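# Hang a framed picture on two wall hooks by its wire

## Task

Get the picture onto the two hooks on the wall with the wire across its back resting on them; when released it must be upright, facing outward and level. Dropping it so that it lands on the hooks counts as a failure.

## Robot and tools

Robot: two six-joint arms, left_arm and right_arm, each ending in a two-finger parallel gripper. The job is to lift the picture, carry it to the wall, lower its back wire onto both hooks and let go gently. It must hang upright, face out and level, and must never tumble onto the hooks. Nothing may end up on the floor or left off the table.

Frames: the scene frame has its origin at table-top height, midway between the nominal arm bases. +x points out across the table, +z is up, and left_arm sits on the +y side; image left and right do not follow the arm names. Calibrated bases in the scene frame: left_arm at (+0.041, +0.436, +0.018) m, quat_wxyz (+1.000, 0, 0, -0.019); right_arm at (0, -0.357, +0.018) m, quat_wxyz (+1.000, 0, 0, -0.012). Both bases have +z up. Gripper poses, velocities and wrist camera poses are reported in the frame of that arm's own base. Fixed cameras and the table use the scene frame. Reported hand poses can be a few centimetres off, more at long reach. In the gripper frame the fingers point along +z and close along y. end_effector_position is the spot between the closed pads, about 2 cm short of the tips; closing pushes the tips roughly 10 mm further along +z.

Row layout, used by execute_actions and move: one flat list of 14 numbers covering both arms. The first 7 belong to left_arm: six joint values, then the gripper opening. The last 7 are the same for right_arm. Joint order is unusual and must be followed exactly: waist, wrist roll, wrist pitch, elbow, shoulder, forearm roll. Each joint value lies in [-1, 1] and is an offset, scaled so that 1.0 equals 2.262 rad. It counts from the Joint targets shown in the latest result, as they were when the action began, not from the previous row. Sending the same offset twice therefore moves the joint twice. The opening number is absolute, not an offset: +1 fully open, -1 closed. To keep an arm still, send 0 for its joints and repeat its current opening, because a 0 there is itself a command. Stated joint ranges in rad: waist ±6.283, shoulder ±2.304, elbow -4.224 to 0.061, forearm roll ±6.283, wrist pitch ±2.164, wrist roll ±6.283. A request more than 0.010 rad beyond a limit gets the action rejected for both arms. A joint stopped at its real end yields a "joint sent to its limit" line.

execute_actions(actions, cameras): actions is a list of actions. Each action is a table of 1 to 15 rows, one row per 1/30 s control step. If there are fewer than 15 rows, the last row is held for the remaining steps. An empty list simply reports state and images. The per-step target is kept within 0.692 rad of the measured angle, and the targets are scaled back if the gripper would jump more than 70 mm. Big displacements may therefore need several actions.

move(target, speed, blend, opening_speed, blocking, cameras): plans smooth joint paths. target is one 14-number row or a list of up to 15 rows. Every row in the list is an offset from the same starting Joint targets, not from the row before it. speed is the top rate in rad/s of the joint that travels farthest, 0.01 to 3.14, default 0.5. It may be one number or one per target. blend, in rad, rounds corners at intermediate targets. opening_speed (0.2 or more, per second on the -1..1 scale) ramps the fingers gradually. blocking=false returns early while the motion continues. Paths do not avoid obstacles or the other arm, and faster moves hit harder. The added "move:" line reports the ending: done, off_target (at rest but more than 0.01 rad from target), moving, held or fault. limits=held means a check withheld steps.

wait(seconds 0 to 10): lets time pass while the arms keep their last commands. stop(): brakes a running move. zoom_image(camera, region [x0, y0, x1, y1] in pixels, top-left origin, at most 504x504): enlarges part of a camera's latest image. clear_fault(arm): releases an arm halted by a torque fault. finished_scene(scene): ends the current scene, given its number. Call it only once the picture hangs correctly without the robot touching it.

Results: Joint positions, velocities and targets are listed per arm in the joint order above, in rad and rad/s, then the pad gap in m (0.084 when fully open). grip_measured uses the same scale as the opening command. To keep hold of something, command an opening well below grip_measured; squeezing is capped near 24 N per pad. Joint torques include the arm's own weight, with offsets and noise, and positive means toward a larger angle. "Wrist depth" gives 7x7 median distances in mm (195 to 3000) per wrist camera; "-" means no reading. "joint command not followed" means the arm-to-arm clearance check altered targets. Velocities can read "within noise". Step readings list joint angles at some control steps.

Cameras: cam_head_left and cam_head_right are fixed overhead. cam_left_wrist and cam_right_wrist ride on the hands. All are 672x504, and calibration data is given per camera.

Things to avoid: collisions or squeezing between the arms, which can end the scene, including a gripper closing on the other arm's fingers. Avoid pressing hard into the wall or hooks. Contact torque at a joint's load limit causes a torque fault and a stop. Limits in N m: waist 55.8, shoulder 55.8, elbow 46.5, forearm roll 25.1, wrist pitch 15, wrist roll 16.5, with held weight counting. Holding loads, stretching out or pushing at unreachable poses heats the motors. A MOTOR HOT line appears at 65 °C, and at 80 °C the arm is braked for 30 to 60 s. Never release the picture while it is still moving or above the hooks; lower it until the wire rests on them first. To end a push, command the targets back past the measured positions. Loose items may occasionally be nudged by outside forces.

Each tool is called as a command line: name --argument value for each argument, lists and objects as JSON in quotes; but a table of rows of numbers goes row by row, as --pt "numbers of a row", without its own name.

## Session

execute_actions --actions '[]'

Scene clock: 0.00 s.
left_arm: end_effector_position=(+0.5010, -0.2229, +0.3517) grip_measured=+1.00 end_effector_quat_wxyz=(+0.170, +0.773, -0.074, +0.607) | right_arm: end_effector_position=(+0.2807, +0.0705, +0.0837) grip_measured=+1.00 end_effector_quat_wxyz=(-0.069, -0.308, +0.662, -0.680)
Joint names: [waist, wrist roll, wrist pitch, elbow, shoulder, forearm roll]
Joint positions: left_arm=[-0.458 -0.142 1.022 -0.408 -0.065 -0.103 0.084] | right_arm=[0.983 -1.866 -1.33 -0.775 -1.071 -0.96 0.084]
Joint velocities: within noise
Joint torques (N m): no reading
Motor temperatures (°C): left_arm=[25 34 26 30 27 26] | right_arm=[27 31 34 31 30 33]
Wrist depth (mm): cam_left_wrist=[320 336 354 374 395 420 447 / 329 345 366 386 408 435 464 / 338 355 375 397 422 451 483 / 346 365 385 407 433 467 501 / 355 373 395 420 445 481 518 / 365 373 381 405 437 475 507 / 376 364 398 421 453 488 513] | cam_right_wrist=[- - 2960 2900 1881 2815 624 / - - - - 1945 1878 549 / - - - - 1987 658 469 / - - - - 2035 580 410 / - - - - 704 492 364 / - - - 896 577 409 317 / - - - 747 489 363 288]
Joint targets: left_arm=[-0.458 -0.142 1.022 -0.408 -0.065 -0.103] | right_arm=[0.983 -1.866 -1.330 -0.775 -1.071 -0.960]
Tool commands: left_gripper/opening=+1.0 right_gripper/opening=+1.0

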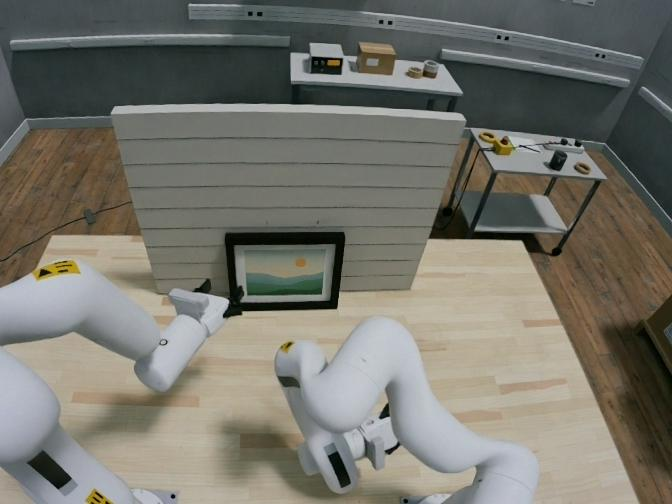

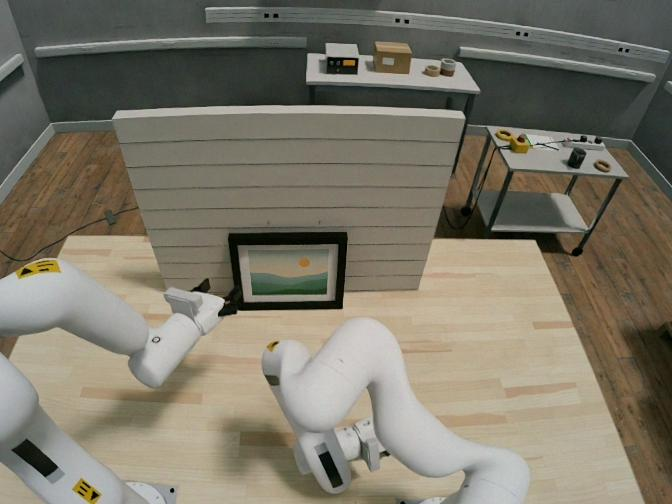

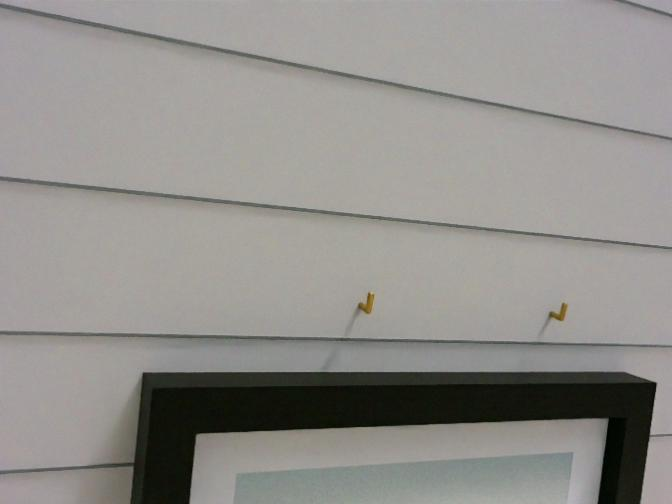

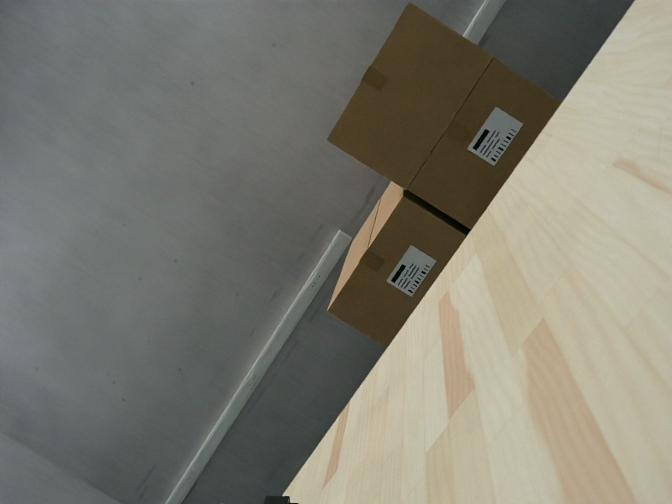

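zoom_image --camera "cam_head_left" --region '[200, 180, 380, 330]'

zoom_image --camera "cam_head_right" --region '[200, 180, 380, 330]'

zoom_image --camera "cam_left_wrist" --region '[320, 260, 620, 460]'

Scaled by 2.800 from the camera's 672x504 image, which has a finer 960x720 frame.

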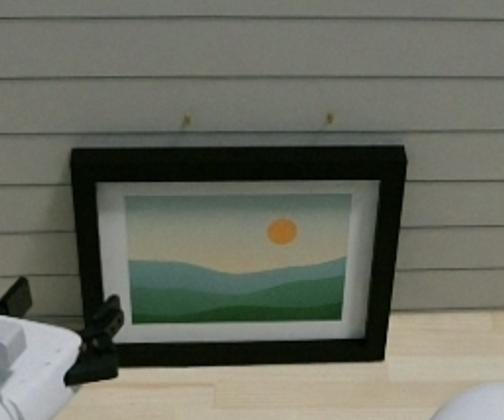

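Scaled by 2.800 from the camera's 672x504 image, which has a finer 960x720 frame.

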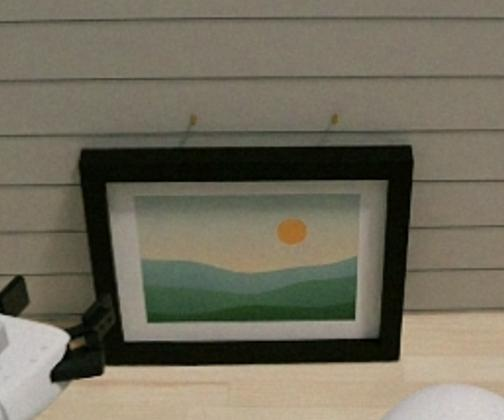

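Scaled by 1.680 from the camera's 672x504 image, which has a finer 960x720 frame.

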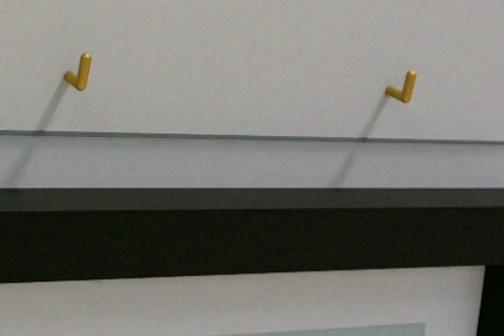

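zoom_image --camera "cam_left_wrist" --region '[540, 360, 672, 504]'

zoom_image --camera "cam_left_wrist" --region '[120, 360, 270, 504]'

zoom_image --camera "cam_head_right" --region '[310, 220, 370, 320]'

Scaled by 3.500 from the camera's 672x504 image, which has a finer 960x720 frame.

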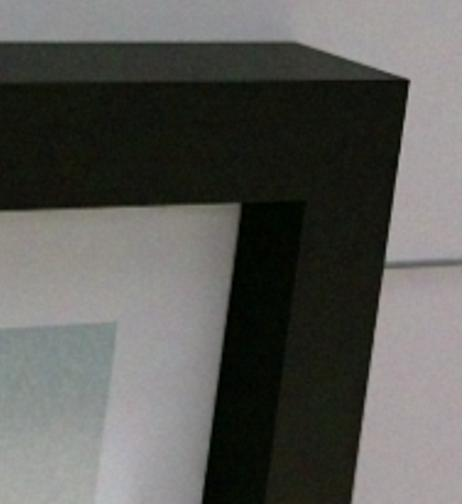

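Scaled by 3.360 from the camera's 672x504 image, which has a finer 960x720 frame.

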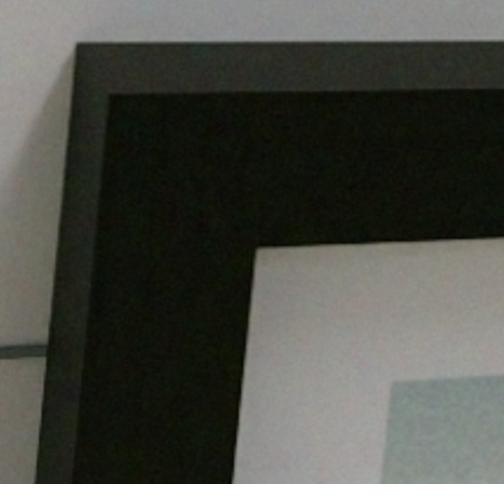

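Scaled by 5.040 from the camera's 672x504 image, which has a finer 960x720 frame.

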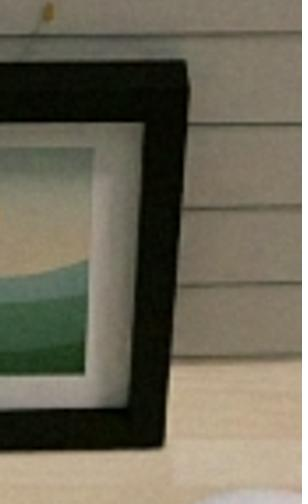

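move --target '[-0.1762, 0.8957, 0.0741, -0.2398, -0.2254, -0.3871, 1, 0, 0, 0, 0, 0, 0, 1]' --speed 0.9

Scene clock: 33.43 s.
left_arm: end_effector_position=(+0.5774, -0.3384, +0.3335) grip_measured=+1.00 end_effector_quat_wxyz=(-0.347, +0.618, -0.438, +0.553) | right_arm: end_effector_position=(+0.2807, +0.0705, +0.0837) grip_measured=+1.00 end_effector_quat_wxyz=(-0.069, -0.308, +0.662, -0.680)
Joint names: [waist, wrist roll, wrist pitch, elbow, shoulder, forearm roll]
Joint positions: left_arm=[-0.769 1.437 1.153 -0.83 -0.463 -0.786 0.084] | right_arm=[0.983 -1.866 -1.33 -0.775 -1.071 -0.96 0.084]
Joint velocities: within noise
Joint torques (N m): left_arm=[4.24 -0.59 0.79 -13.2 44.66 3.54] | right_arm=[3.01 0.12 -1.85 -0.58 26.24 -0.41]
Motor temperatures (°C): left_arm=[25 34 26 31 27 26] | right_arm=[27 31 34 31 30 33]
Wrist depth (mm): cam_left_wrist=[318 327 337 345 356 365 375 / 316 325 333 344 353 360 338 / 314 323 333 341 351 331 347 / 313 322 331 339 350 326 344 / 311 319 329 337 346 322 341 / 309 318 327 336 339 333 336 / 308 316 326 333 314 330 331] | cam_right_wrist=[- - 2952 2882 1901 2810 621 / - - - 2961 1917 1880 552 / - - - - 2001 658 471 / - - - - 2005 580 409 / - - - - 705 491 363 / - - - 883 577 409 316 / - - - 746 489 363 287]
Joint targets: left_arm=[-0.768 1.437 1.153 -0.830 -0.463 -0.786] | right_arm=[0.983 -1.866 -1.330 -0.775 -1.071 -0.960]
move: held (left_arm; a check stopped the path); limits=held; left_arm: the wrist roll is farthest, 0.447 rad from its target
joint command not followed: on one or more control steps a check withheld the commanded joint targets of the left arm, and it was not sent them on those steps.
cause: the commanded joint targets, or the way to them, would bring a part of the robot too close to another arm (a part of this arm just beyond the wrist pitch and a part of the right arm just beyond the elbow).
camera_calibration:
cam_left_wrist: T_world_to_cam=[[-0.184607, -0.349315, -0.91864, 0.327458], [-0.0106013, 0.935359, -0.353542, 0.505236], [0.982755, -0.0555274, -0.176377, -0.395672], [0, 0, 0, 1]] pos_world=[0.454655, -0.380161, 0.40965]

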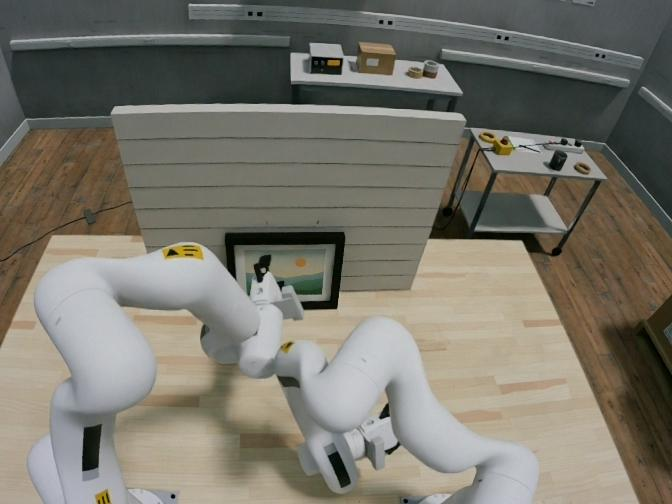

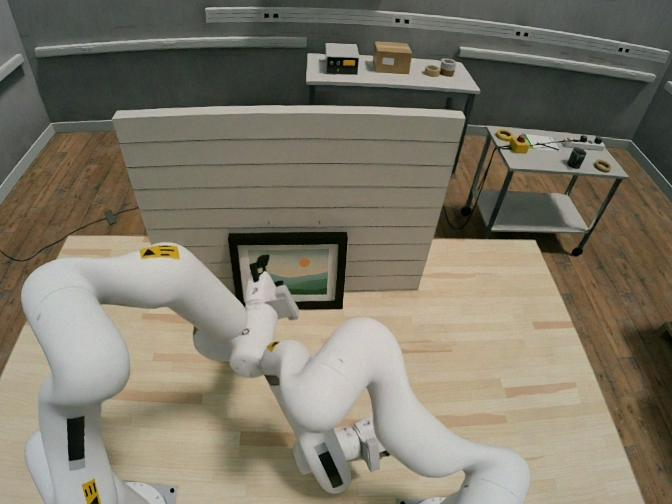

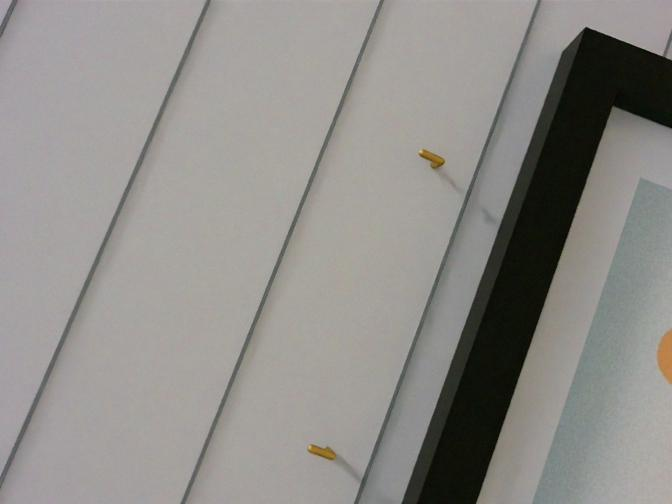

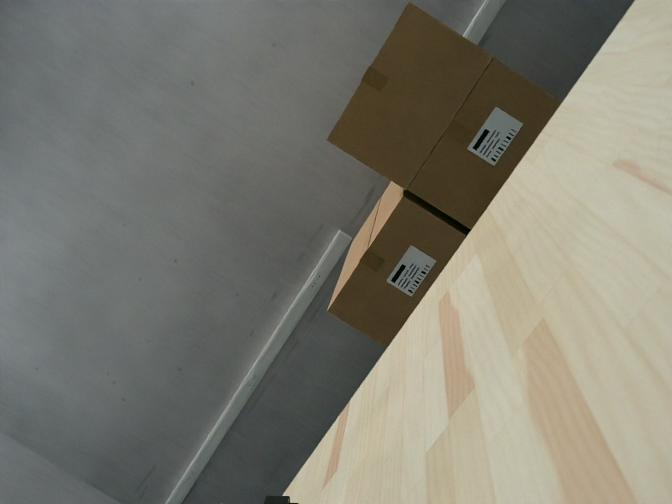

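move --pt "0 0 0 0 0 0 1 -0.5844 0 0 0 0 0 1" --pt "0 0 0 0 0 0 1 -0.5844 0 0 -0.1098 0.1698 0 1" --pt "0 0 0 0 0 0 1 -0.5844 -0.4136 -0.0276 -0.1098 0.1698 0.98 1" --speed 1.0 --blend 0.05

Scene clock: 44.40 s.
left_arm: end_effector_position=(+0.5774, -0.3384, +0.3335) grip_measured=+1.00 end_effector_quat_wxyz=(-0.347, +0.618, -0.438, +0.553) | right_arm: end_effector_position=(+0.5230, +0.0581, +0.2477) grip_measured=+1.00 end_effector_quat_wxyz=(-0.407, +0.592, +0.532, +0.447)
Joint names: [waist, wrist roll, wrist pitch, elbow, shoulder, forearm roll]
Joint positions: left_arm=[-0.768 1.437 1.153 -0.83 -0.463 -0.786 0.084] | right_arm=[-0.339 -2.802 -1.392 -1.024 -0.686 1.257 0.084]
Joint velocities: within noise
Joint torques (N m): left_arm=[4.39 -0.4 1.49 -17.44 38.5 0.42] | right_arm=[-3.91 -0.27 -2.66 -10.67 29.2 1.2]
Motor temperatures (°C): left_arm=[25 34 26 31 28 26] | right_arm=[27 31 34 31 31 33]
Wrist depth (mm): cam_left_wrist=[317 326 336 345 356 364 376 / 316 325 334 343 353 361 337 / 314 323 333 341 352 331 348 / 313 322 331 339 350 326 344 / 311 319 328 337 346 322 340 / 310 317 327 335 340 333 336 / 307 316 326 333 314 329 332] | cam_right_wrist=[435 440 459 471 2667 738 588 / 2577 462 457 463 2722 812 588 / 2607 2692 2730 2762 2802 816 560 / 2694 2762 1446 1457 1460 665 552 / 1050 1048 1059 1064 1064 670 542 / 778 777 784 784 785 651 528 / 651 651 653 654 655 602 519]
Joint targets: left_arm=[-0.768 1.437 1.153 -0.830 -0.463 -0.786] | right_arm=[-0.339 -2.802 -1.392 -1.024 -0.686 1.257]
move: done
camera_calibration:
cam_left_wrist: T_world_to_cam=[[-0.184607, -0.349435, -0.918594, 0.32752], [-0.0106234, 0.935314, -0.35366, 0.505219], [0.982755, -0.0555294, -0.176377, -0.395649], [0, 0, 0, 1]] pos_world=[0.454655, -0.380061, 0.40975]
cam_right_wrist: T_world_to_cam=[[0.994552, -0.103437, 0.0129548, -0.484267], [-0.0137893, -0.253717, -0.96718, 0.331884], [0.103329, 0.961732, -0.253761, 0.0900742], [0, 0, 0, 1]] pos_world=[0.476897, -0.0525139, 0.350122]

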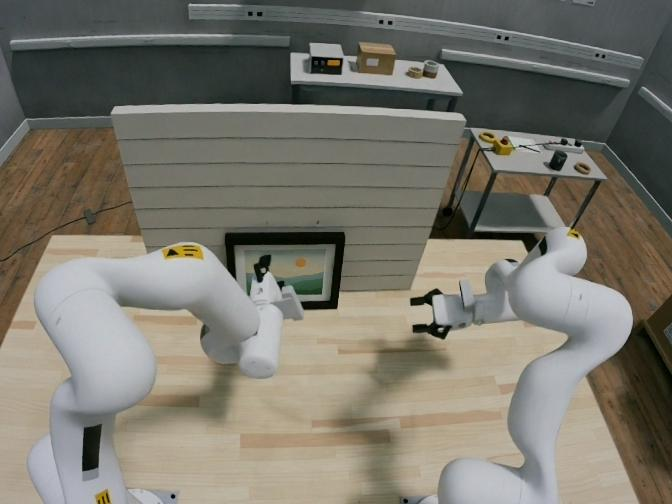

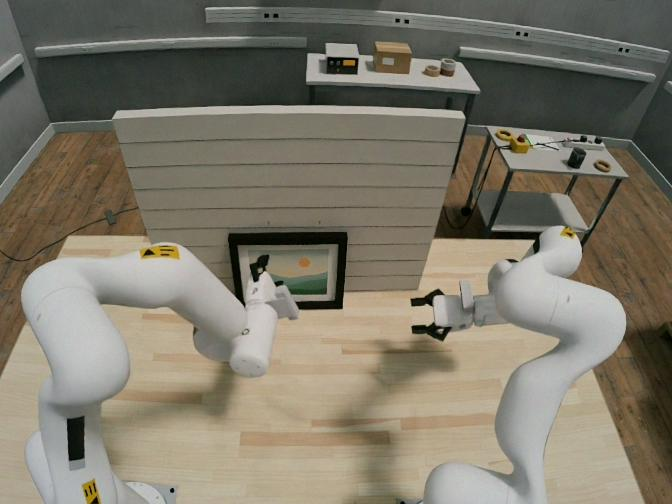

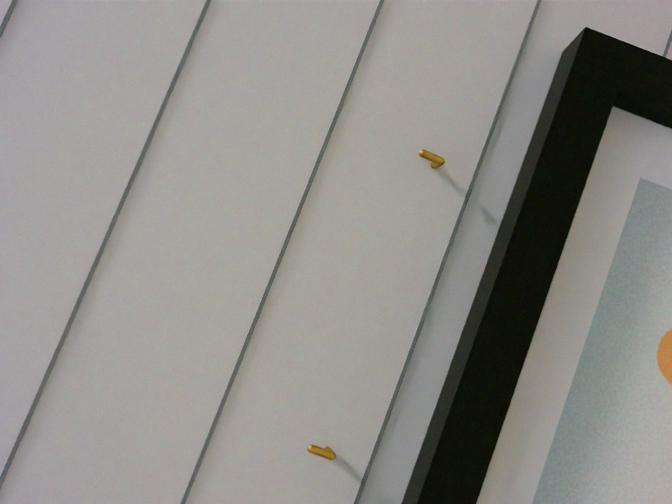

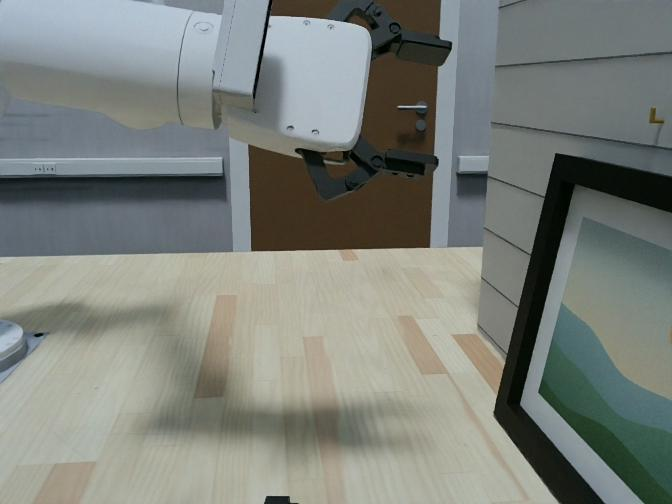

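move --target '[-0.0391,0.1976,0.0162,-0.0533,-0.0494,-0.0852,1,0,0,0,0,0,0.1624,1]' --speed 0.7

Scene clock: 46.43 s.
left_arm: end_effector_position=(+0.5740, -0.3751, +0.3123) grip_measured=+1.00 end_effector_quat_wxyz=(-0.468, +0.548, -0.527, +0.451) | right_arm: end_effector_position=(+0.6044, +0.0415, +0.2766) grip_measured=+1.00 end_effector_quat_wxyz=(-0.347, +0.642, +0.404, +0.552)
Joint names: [waist, wrist roll, wrist pitch, elbow, shoulder, forearm roll]
Joint positions: left_arm=[-0.857 1.884 1.189 -0.951 -0.574 -0.978 0.084] | right_arm=[-0.339 -2.802 -1.392 -1.024 -0.686 1.624 0.084]
Joint velocities: within noise
Joint torques (N m): left_arm=[-2.47 0.18 1.68 -20.24 35.09 -0.53] | right_arm=[-4.18 -0.15 -2.12 -11.38 27.89 2.71]
Motor temperatures (°C): left_arm=[25 34 26 32 28 26] | right_arm=[27 31 34 31 31 33]
Wrist depth (mm): cam_left_wrist=[321 329 337 346 320 320 322 / 320 329 338 344 335 336 336 / 320 327 336 343 334 334 335 / 319 327 336 342 318 334 335 / 318 326 335 341 317 333 334 / 317 325 333 340 316 331 333 / 316 324 332 340 314 332 331] | cam_right_wrist=[2481 2692 848 649 497 405 353 / 2517 2632 861 655 502 408 356 / 405 2647 874 664 506 412 357 / 410 2672 892 626 493 412 361 / 427 1293 1292 621 481 393 364 / 1050 1060 977 605 477 391 365 / 835 836 739 591 468 397 368]
Joint targets: left_arm=[-0.857 1.884 1.189 -0.951 -0.574 -0.978] | right_arm=[-0.339 -2.802 -1.392 -1.024 -0.686 1.624]
move: done
camera_calibration:
cam_left_wrist: T_world_to_cam=[[-0.184067, 0.0184014, -0.982741, 0.452286], [-0.0434101, 0.998697, 0.0268308, 0.455866], [0.981955, 0.0475995, -0.183028, -0.356915], [0, 0, 0, 1]] pos_world=[0.453514, -0.446605, 0.366924]
cam_right_wrist: T_world_to_cam=[[0.899056, -0.437359, 0.020398, -0.497717], [-0.0410909, -0.130668, -0.990574, 0.374522], [0.435901, 0.889743, -0.135449, -0.125828], [0, 0, 0, 1]] pos_world=[0.517714, -0.0567881, 0.364101]

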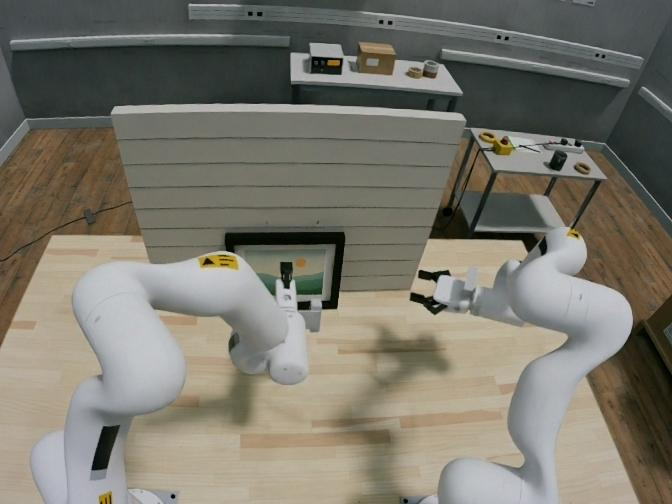

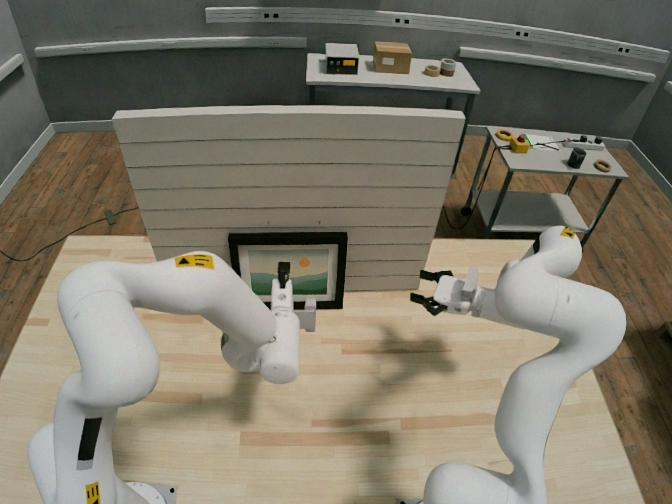

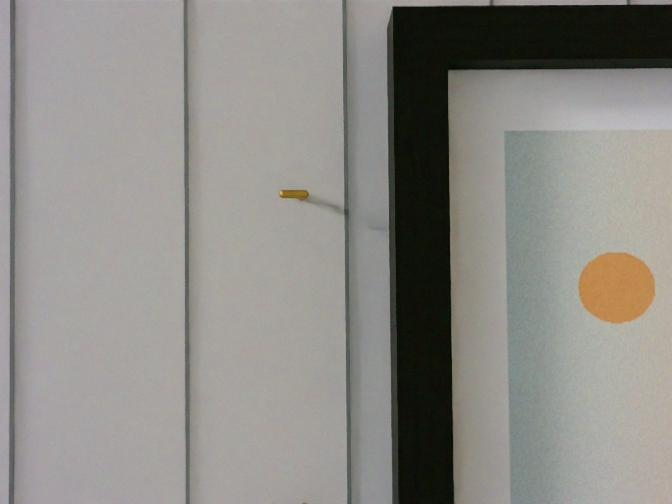

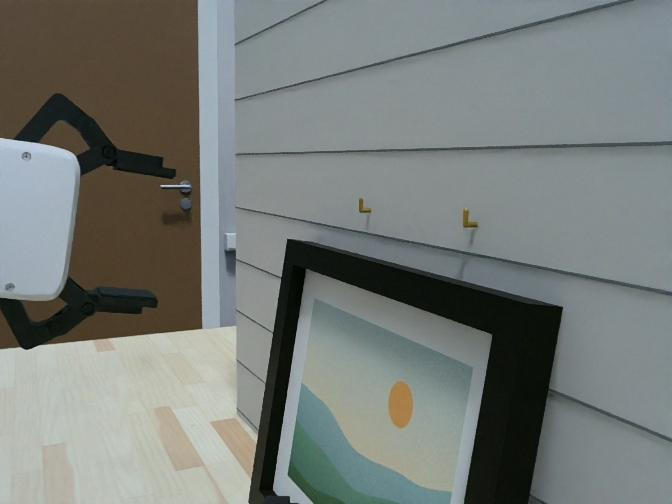

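move --target '[0.0660,0.0110,-0.0332,-0.1164,-0.0890,0.0433,0.3,0,0,0,0,0,0,1]' --speed 0.4

Scene clock: 53.77 s.
left_arm: end_effector_position=(+0.6890, -0.3668, +0.2821) grip_measured=+0.29 end_effector_quat_wxyz=(-0.475, +0.556, -0.519, +0.443) | right_arm: end_effector_position=(+0.6044, +0.0415, +0.2766) grip_measured=+1.00 end_effector_quat_wxyz=(-0.347, +0.642, +0.404, +0.552)
Joint names: [waist, wrist roll, wrist pitch, elbow, shoulder, forearm roll]
Joint positions: left_arm=[-0.708 1.909 1.114 -1.214 -0.776 -0.881 0.056] | right_arm=[-0.339 -2.802 -1.392 -1.024 -0.686 1.624 0.084]
Joint velocities: within noise
Joint torques (N m): left_arm=[6.52 0.08 0.7 -21.05 42.8 2.12] | right_arm=[0.09 -0.11 -0.92 -12.93 27.82 -0.68]
Motor temperatures (°C): left_arm=[25 34 26 32 28 26] | right_arm=[27 31 34 31 31 33]
Wrist depth (mm): cam_left_wrist=[209 213 218 223 196 213 213 / 209 213 217 223 196 213 214 / 209 213 219 223 197 213 214 / 209 213 218 223 197 213 214 / 209 213 219 223 197 213 214 / 209 213 219 223 197 213 214 / 209 214 219 223 197 214 214] | cam_right_wrist=[2462 2644 845 646 496 405 352 / 2478 2678 857 657 504 407 355 / 2412 437 785 663 506 412 358 / 387 430 462 608 494 414 360 / 1273 447 485 588 481 393 363 / 1047 1064 978 605 475 392 366 / 830 829 737 590 467 398 369]
Joint targets: left_arm=[-0.708 1.909 1.114 -1.214 -0.776 -0.880] | right_arm=[-0.339 -2.802 -1.392 -1.024 -0.686 1.624]
move: done
camera_calibration:
cam_left_wrist: T_world_to_cam=[[-0.18543, 0.0135924, -0.982563, 0.442722], [-0.0749511, 0.996796, 0.0279341, 0.474153], [0.979795, 0.0788241, -0.183818, -0.462592], [0, 0, 0, 1]] pos_world=[0.570878, -0.442188, 0.336725]
cam_right_wrist: T_world_to_cam=[[0.898996, -0.437482, 0.0203746, -0.497684], [-0.0411327, -0.130658, -0.990574, 0.374545], [0.436021, 0.889684, -0.135456, -0.125891], [0, 0, 0, 1]] pos_world=[0.517713, -0.0567875, 0.364101]

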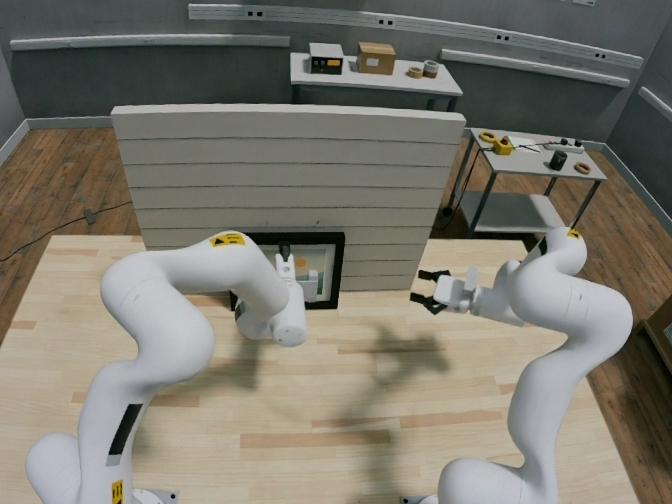

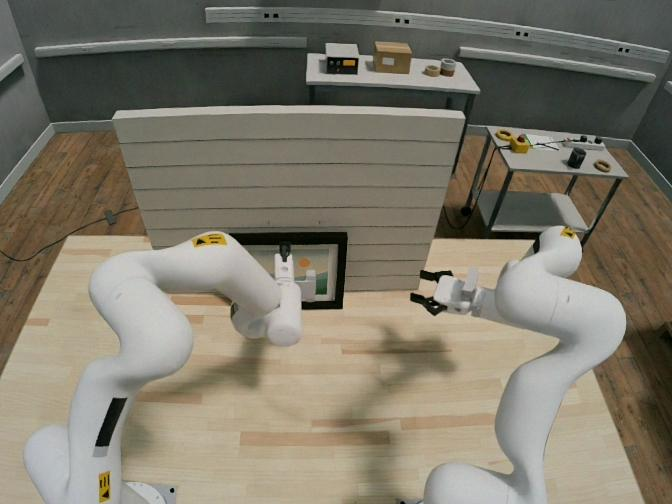

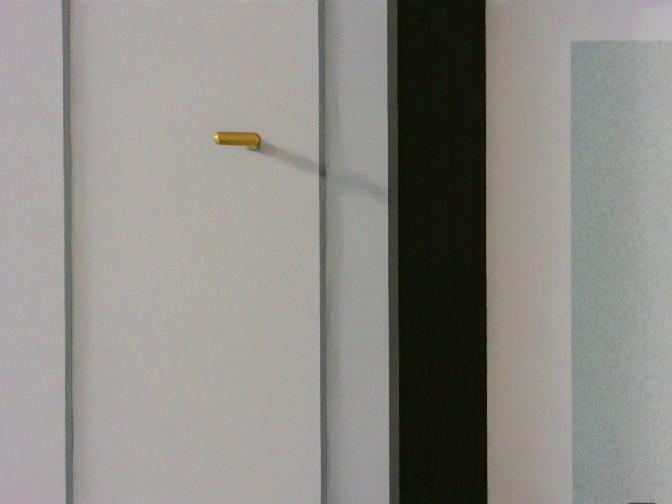

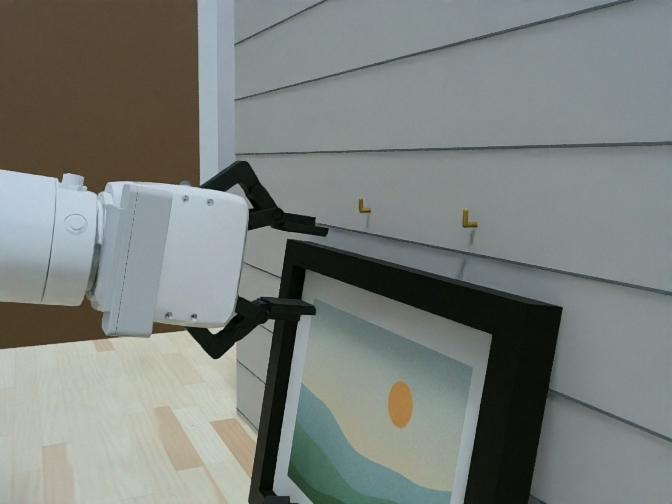

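move --target '[0.0248,0.01565,-0.02666,-0.07317,-0.04478,0.01463,0.3,0,0,0,0,0,0,1]' --speed 0.12

zoom_image --camera "cam_right_wrist" --region '[180, 140, 480, 365]'

Scene clock: 58.97 s.
left_arm: end_effector_position=(+0.7470, -0.3694, +0.2742) grip_measured=+0.29 end_effector_quat_wxyz=(-0.475, +0.556, -0.519, +0.444) | right_arm: end_effector_position=(+0.6044, +0.0415, +0.2766) grip_measured=+1.00 end_effector_quat_wxyz=(-0.347, +0.642, +0.404, +0.552)
Joint names: [waist, wrist roll, wrist pitch, elbow, shoulder, forearm roll]
Joint positions: left_arm=[-0.652 1.944 1.054 -1.38 -0.877 -0.847 0.056] | right_arm=[-0.339 -2.802 -1.392 -1.024 -0.686 1.624 0.084]
Joint velocities: within noise
Joint torques (N m): left_arm=[4.31 0.35 0.67 -21.96 45.86 2.21] | right_arm=[0.31 0.08 -1.18 -13.36 28.2 0.04]
Motor temperatures (°C): left_arm=[25 34 26 32 28 26] | right_arm=[27 31 34 31 31 33]
Wrist depth (mm): cam_left_wrist=[- - - - - - - / - - - - - - - / - - - - - - - / - - - - - - - / - - - - - - - / - - - - - - - / - - - - - - -] | cam_right_wrist=[2487 2589 846 649 498 405 354 / 2480 2640 858 659 502 406 356 / 476 2586 793 617 509 412 358 / 380 409 457 524 491 414 360 / 1278 1264 472 544 479 392 364 / 1042 1063 979 608 474 390 366 / 832 835 737 589 468 399 367]
Joint targets: left_arm=[-0.652 1.944 1.054 -1.380 -0.877 -0.847] | right_arm=[-0.339 -2.802 -1.392 -1.024 -0.686 1.624]
move: done
camera_calibration:
cam_left_wrist: T_world_to_cam=[[-0.184673, 0.0126043, -0.982719, 0.444883], [-0.0752409, 0.996802, 0.0269242, 0.481728], [0.979916, 0.0789129, -0.183134, -0.520935], [0, 0, 0, 1]] pos_world=[0.628876, -0.444687, 0.328824]
cam_right_wrist: T_world_to_cam=[[0.898996, -0.437482, 0.0203746, -0.497684], [-0.0411327, -0.130658, -0.990574, 0.374545], [0.436021, 0.889684, -0.135456, -0.125891], [0, 0, 0, 1]] pos_world=[0.517713, -0.0567875, 0.364101]

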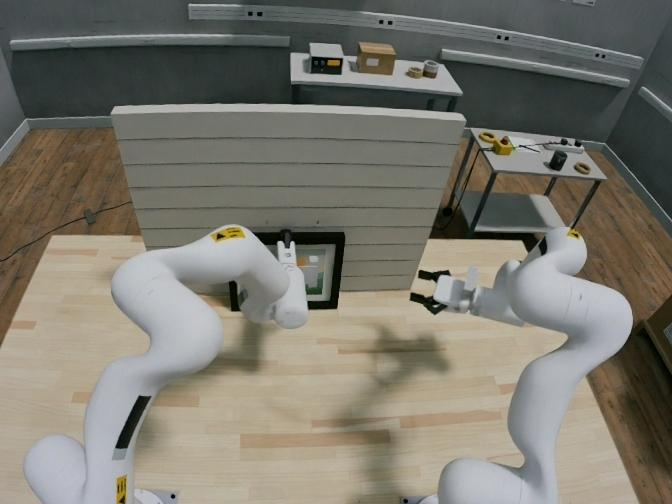

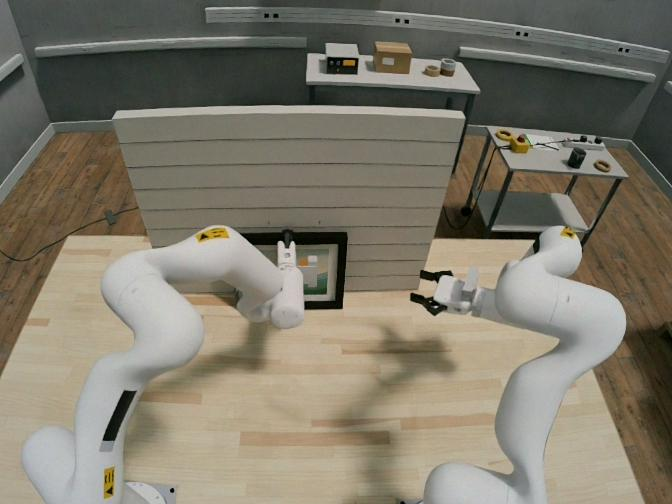

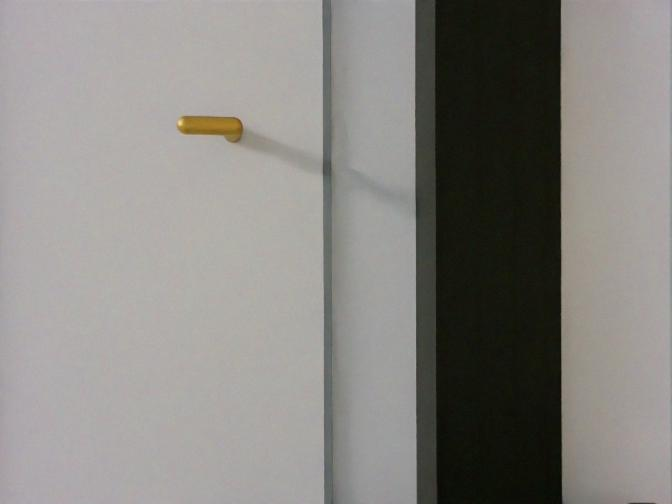

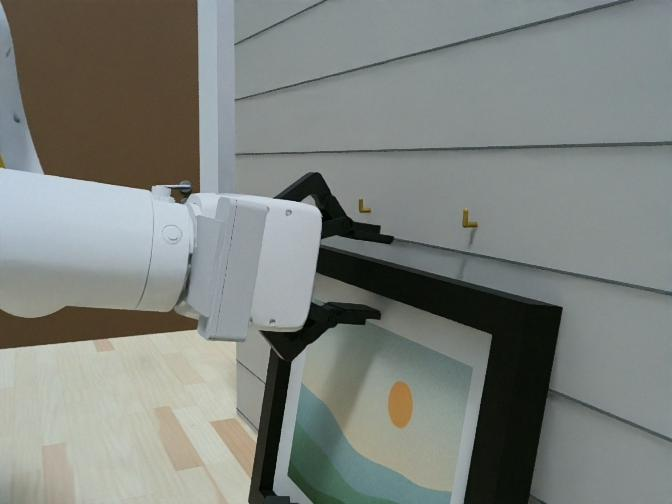

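Scaled by 1.680 from the camera's 672x504 image, which has a finer 960x720 frame.

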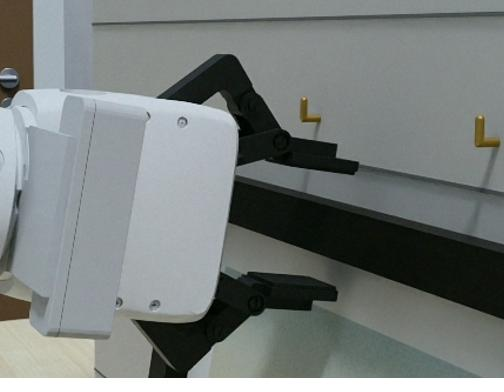

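move --target '[0,0,0,0,0,0,-0.6,0,0,0,0,0,0,1]' --opening_speed 0.5

zoom_image --camera "cam_right_wrist" --region '[180, 140, 480, 365]'

Scene clock: 61.70 s.
left_arm: end_effector_position=(+0.7470, -0.3694, +0.2741) grip_measured=-0.44 end_effector_quat_wxyz=(-0.475, +0.556, -0.519, +0.443) | right_arm: end_effector_position=(+0.6044, +0.0415, +0.2766) grip_measured=+1.00 end_effector_quat_wxyz=(-0.347, +0.642, +0.404, +0.552)
Joint names: [waist, wrist roll, wrist pitch, elbow, shoulder, forearm roll]
Joint positions: left_arm=[-0.652 1.944 1.054 -1.38 -0.877 -0.847 0.025] | right_arm=[-0.339 -2.802 -1.392 -1.024 -0.686 1.624 0.084]
Joint velocities: within noise
Joint torques (N m): left_arm=[4.9 0.28 3.4 -28.45 69.9 1.66] | right_arm=[1.05 0.12 -1.25 -12.91 29.49 -0.23]
Motor temperatures (°C): left_arm=[25 34 26 32 28 26] | right_arm=[27 31 34 31 31 33]
Wrist depth (mm): cam_left_wrist=[- - - - - - - / - - - - - - - / - - - - - - - / - - - - - - - / - - - - - - - / - - - - - - - / - - - - - - -] | cam_right_wrist=[2431 2585 848 650 498 405 353 / 2505 2636 861 656 503 408 356 / 477 2605 798 619 506 410 358 / 381 410 459 523 490 413 361 / 1278 1267 478 547 482 397 362 / 1051 1060 972 609 475 391 366 / 833 842 742 594 468 397 367]
Joint targets: left_arm=[-0.652 1.944 1.054 -1.380 -0.877 -0.847] | right_arm=[-0.339 -2.802 -1.392 -1.024 -0.686 1.624]
move: done
camera_calibration:
cam_left_wrist: T_world_to_cam=[[-0.184872, 0.0126894, -0.982681, 0.444935], [-0.0752186, 0.996801, 0.0270227, 0.481684], [0.97988, 0.0789116, -0.183326, -0.520869], [0, 0, 0, 1]] pos_world=[0.628876, -0.444687, 0.328724]
cam_right_wrist: T_world_to_cam=[[0.898996, -0.437482, 0.0203746, -0.497684], [-0.0411327, -0.130658, -0.990574, 0.374545], [0.436021, 0.889684, -0.135456, -0.125891], [0, 0, 0, 1]] pos_world=[0.517713, -0.0567875, 0.364101]

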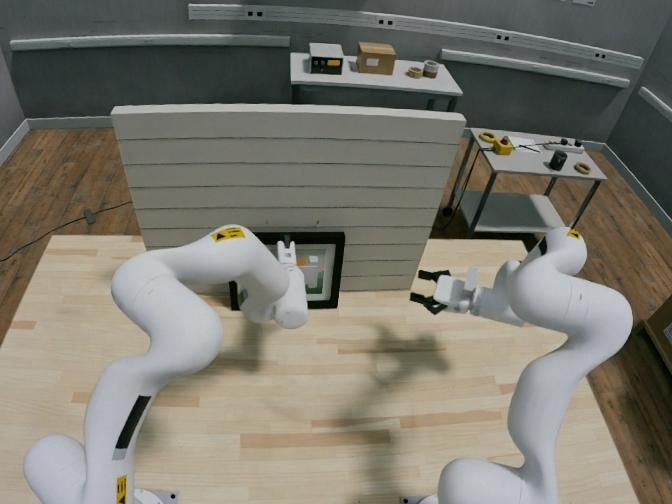

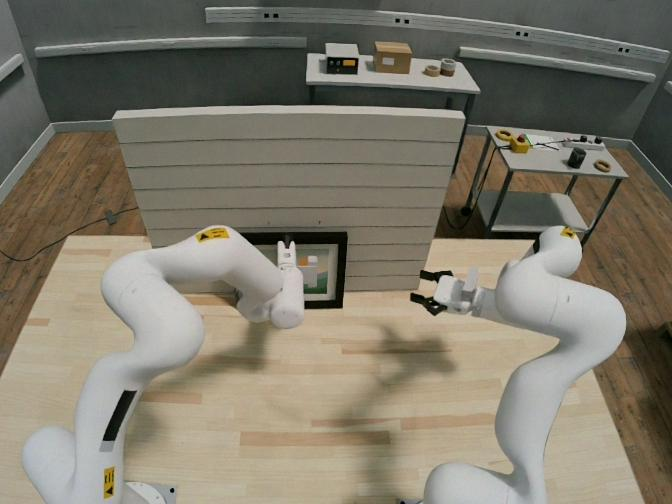

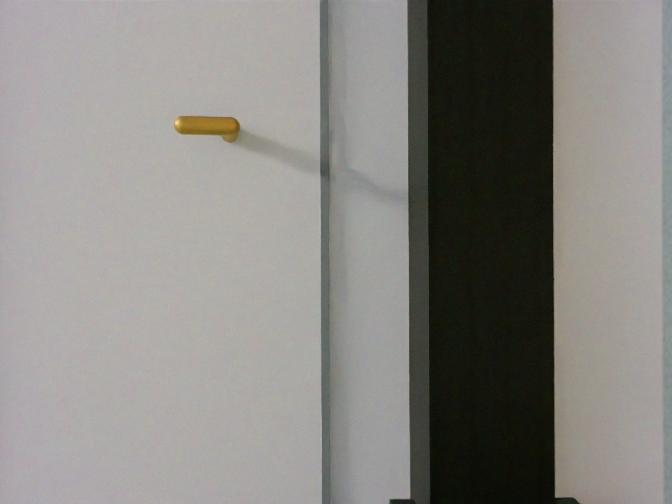

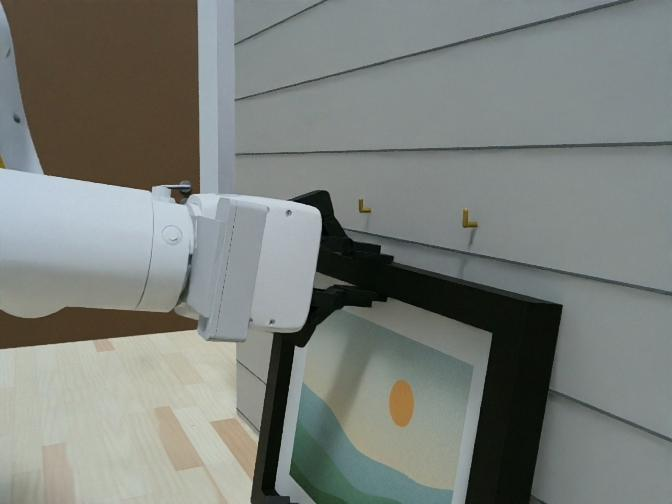

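Scaled by 1.680 from the camera's 672x504 image, which has a finer 960x720 frame.

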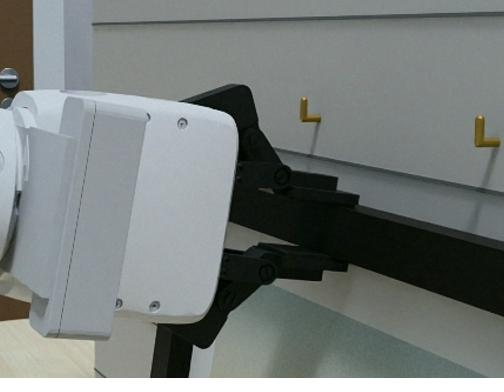

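move --pt "0 0 0 0 0 0 -1 0 0 0 0 0 0 1" --pt "-0.01326 0.0019 0.0070 0.0383 0.0344 -0.0125 -1 0 0 0 0 0 0 1" --opening_speed 0.5 --speed 0.08

zoom_image --camera "cam_right_wrist" --region '[180, 140, 580, 440]'

Scene clock: 67.30 s.
left_arm: end_effector_position=(+0.7175, -0.3699, +0.2936) grip_measured=-0.44 end_effector_quat_wxyz=(-0.475, +0.556, -0.519, +0.443) | right_arm: end_effector_position=(+0.6044, +0.0415, +0.2766) grip_measured=+1.00 end_effector_quat_wxyz=(-0.347, +0.642, +0.404, +0.552)
Joint names: [waist, wrist roll, wrist pitch, elbow, shoulder, forearm roll]
Joint positions: left_arm=[-0.681 1.948 1.07 -1.293 -0.799 -0.876 0.025] | right_arm=[-0.339 -2.802 -1.392 -1.024 -0.686 1.624 0.084]
Joint velocities: within noise
Joint torques (N m): left_arm=[-3.37 0.25 2.99 -19.14 66.8 0.13] | right_arm=[3.98 0.16 -1.38 -12.39 27.97 -0.3]
Motor temperatures (°C): left_arm=[25 34 27 32 28 26] | right_arm=[27 31 34 31 31 33]
Wrist depth (mm): cam_left_wrist=[- - - - - - - / - - - - - - - / - - - - - - - / - - - - - - - / - - - - - - - / - - - - - - - / - - - - - - -] | cam_right_wrist=[2502 2561 848 647 497 405 352 / 2496 2608 858 656 502 407 355 / 387 432 457 625 507 411 357 / 386 425 461 499 459 414 361 / 2554 1275 653 552 427 397 363 / 1051 1058 674 541 425 401 365 / 832 834 681 529 390 422 368]
Joint targets: left_arm=[-0.682 1.949 1.070 -1.293 -0.799 -0.876] | right_arm=[-0.339 -2.802 -1.392 -1.024 -0.686 1.624]
move: done
camera_calibration:
cam_left_wrist: T_world_to_cam=[[-0.185624, 0.0135422, -0.982528, 0.459429], [-0.0751475, 0.996781, 0.0279359, 0.479169], [0.979743, 0.0790201, -0.184009, -0.487973], [0, 0, 0, 1]] pos_world=[0.599378, -0.445288, 0.348224]
cam_right_wrist: T_world_to_cam=[[0.898996, -0.437482, 0.0203746, -0.497684], [-0.0411327, -0.130658, -0.990574, 0.374545], [0.436021, 0.889684, -0.135456, -0.125891], [0, 0, 0, 1]] pos_world=[0.517713, -0.0567875, 0.364101]

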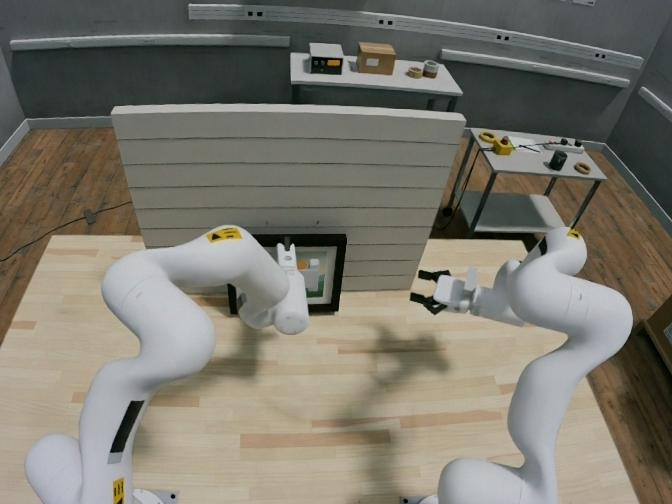

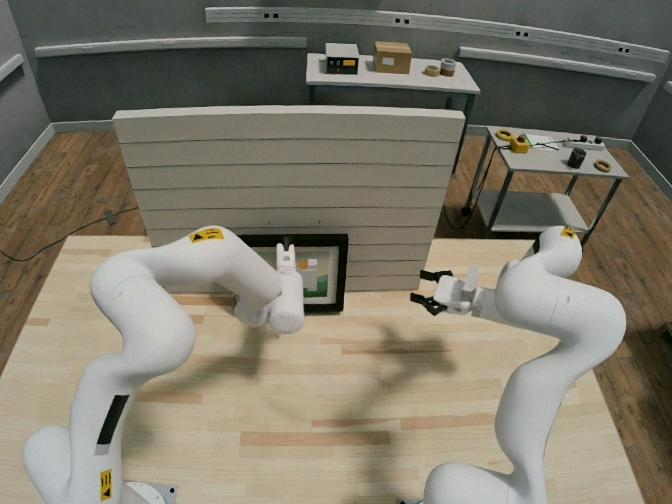

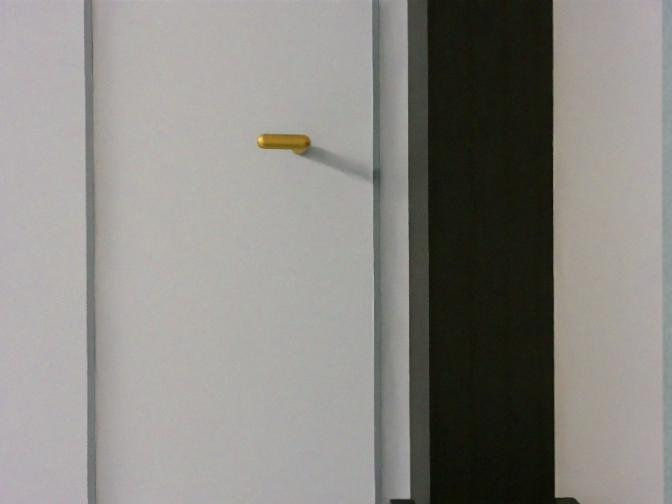

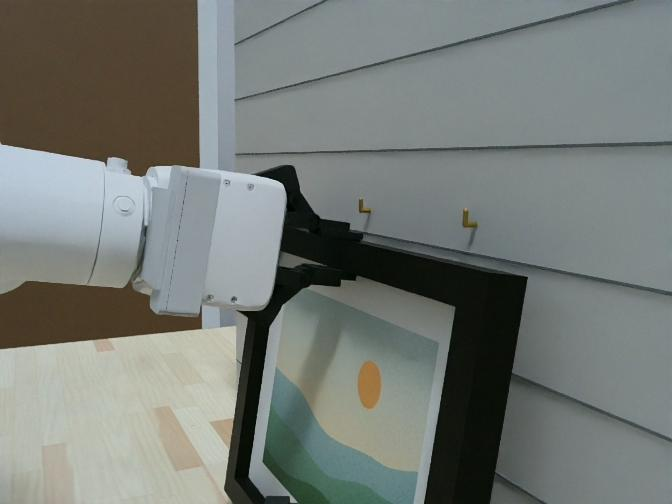

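Scaled by 1.260 from the camera's 672x504 image, which has a finer 960x720 frame.

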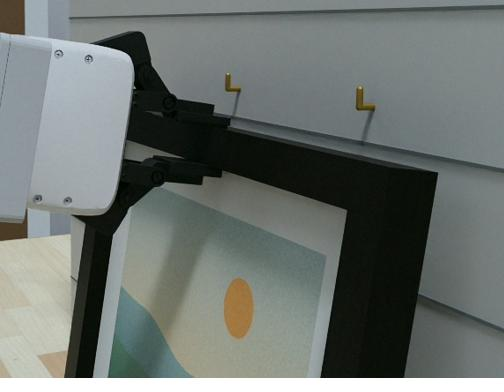

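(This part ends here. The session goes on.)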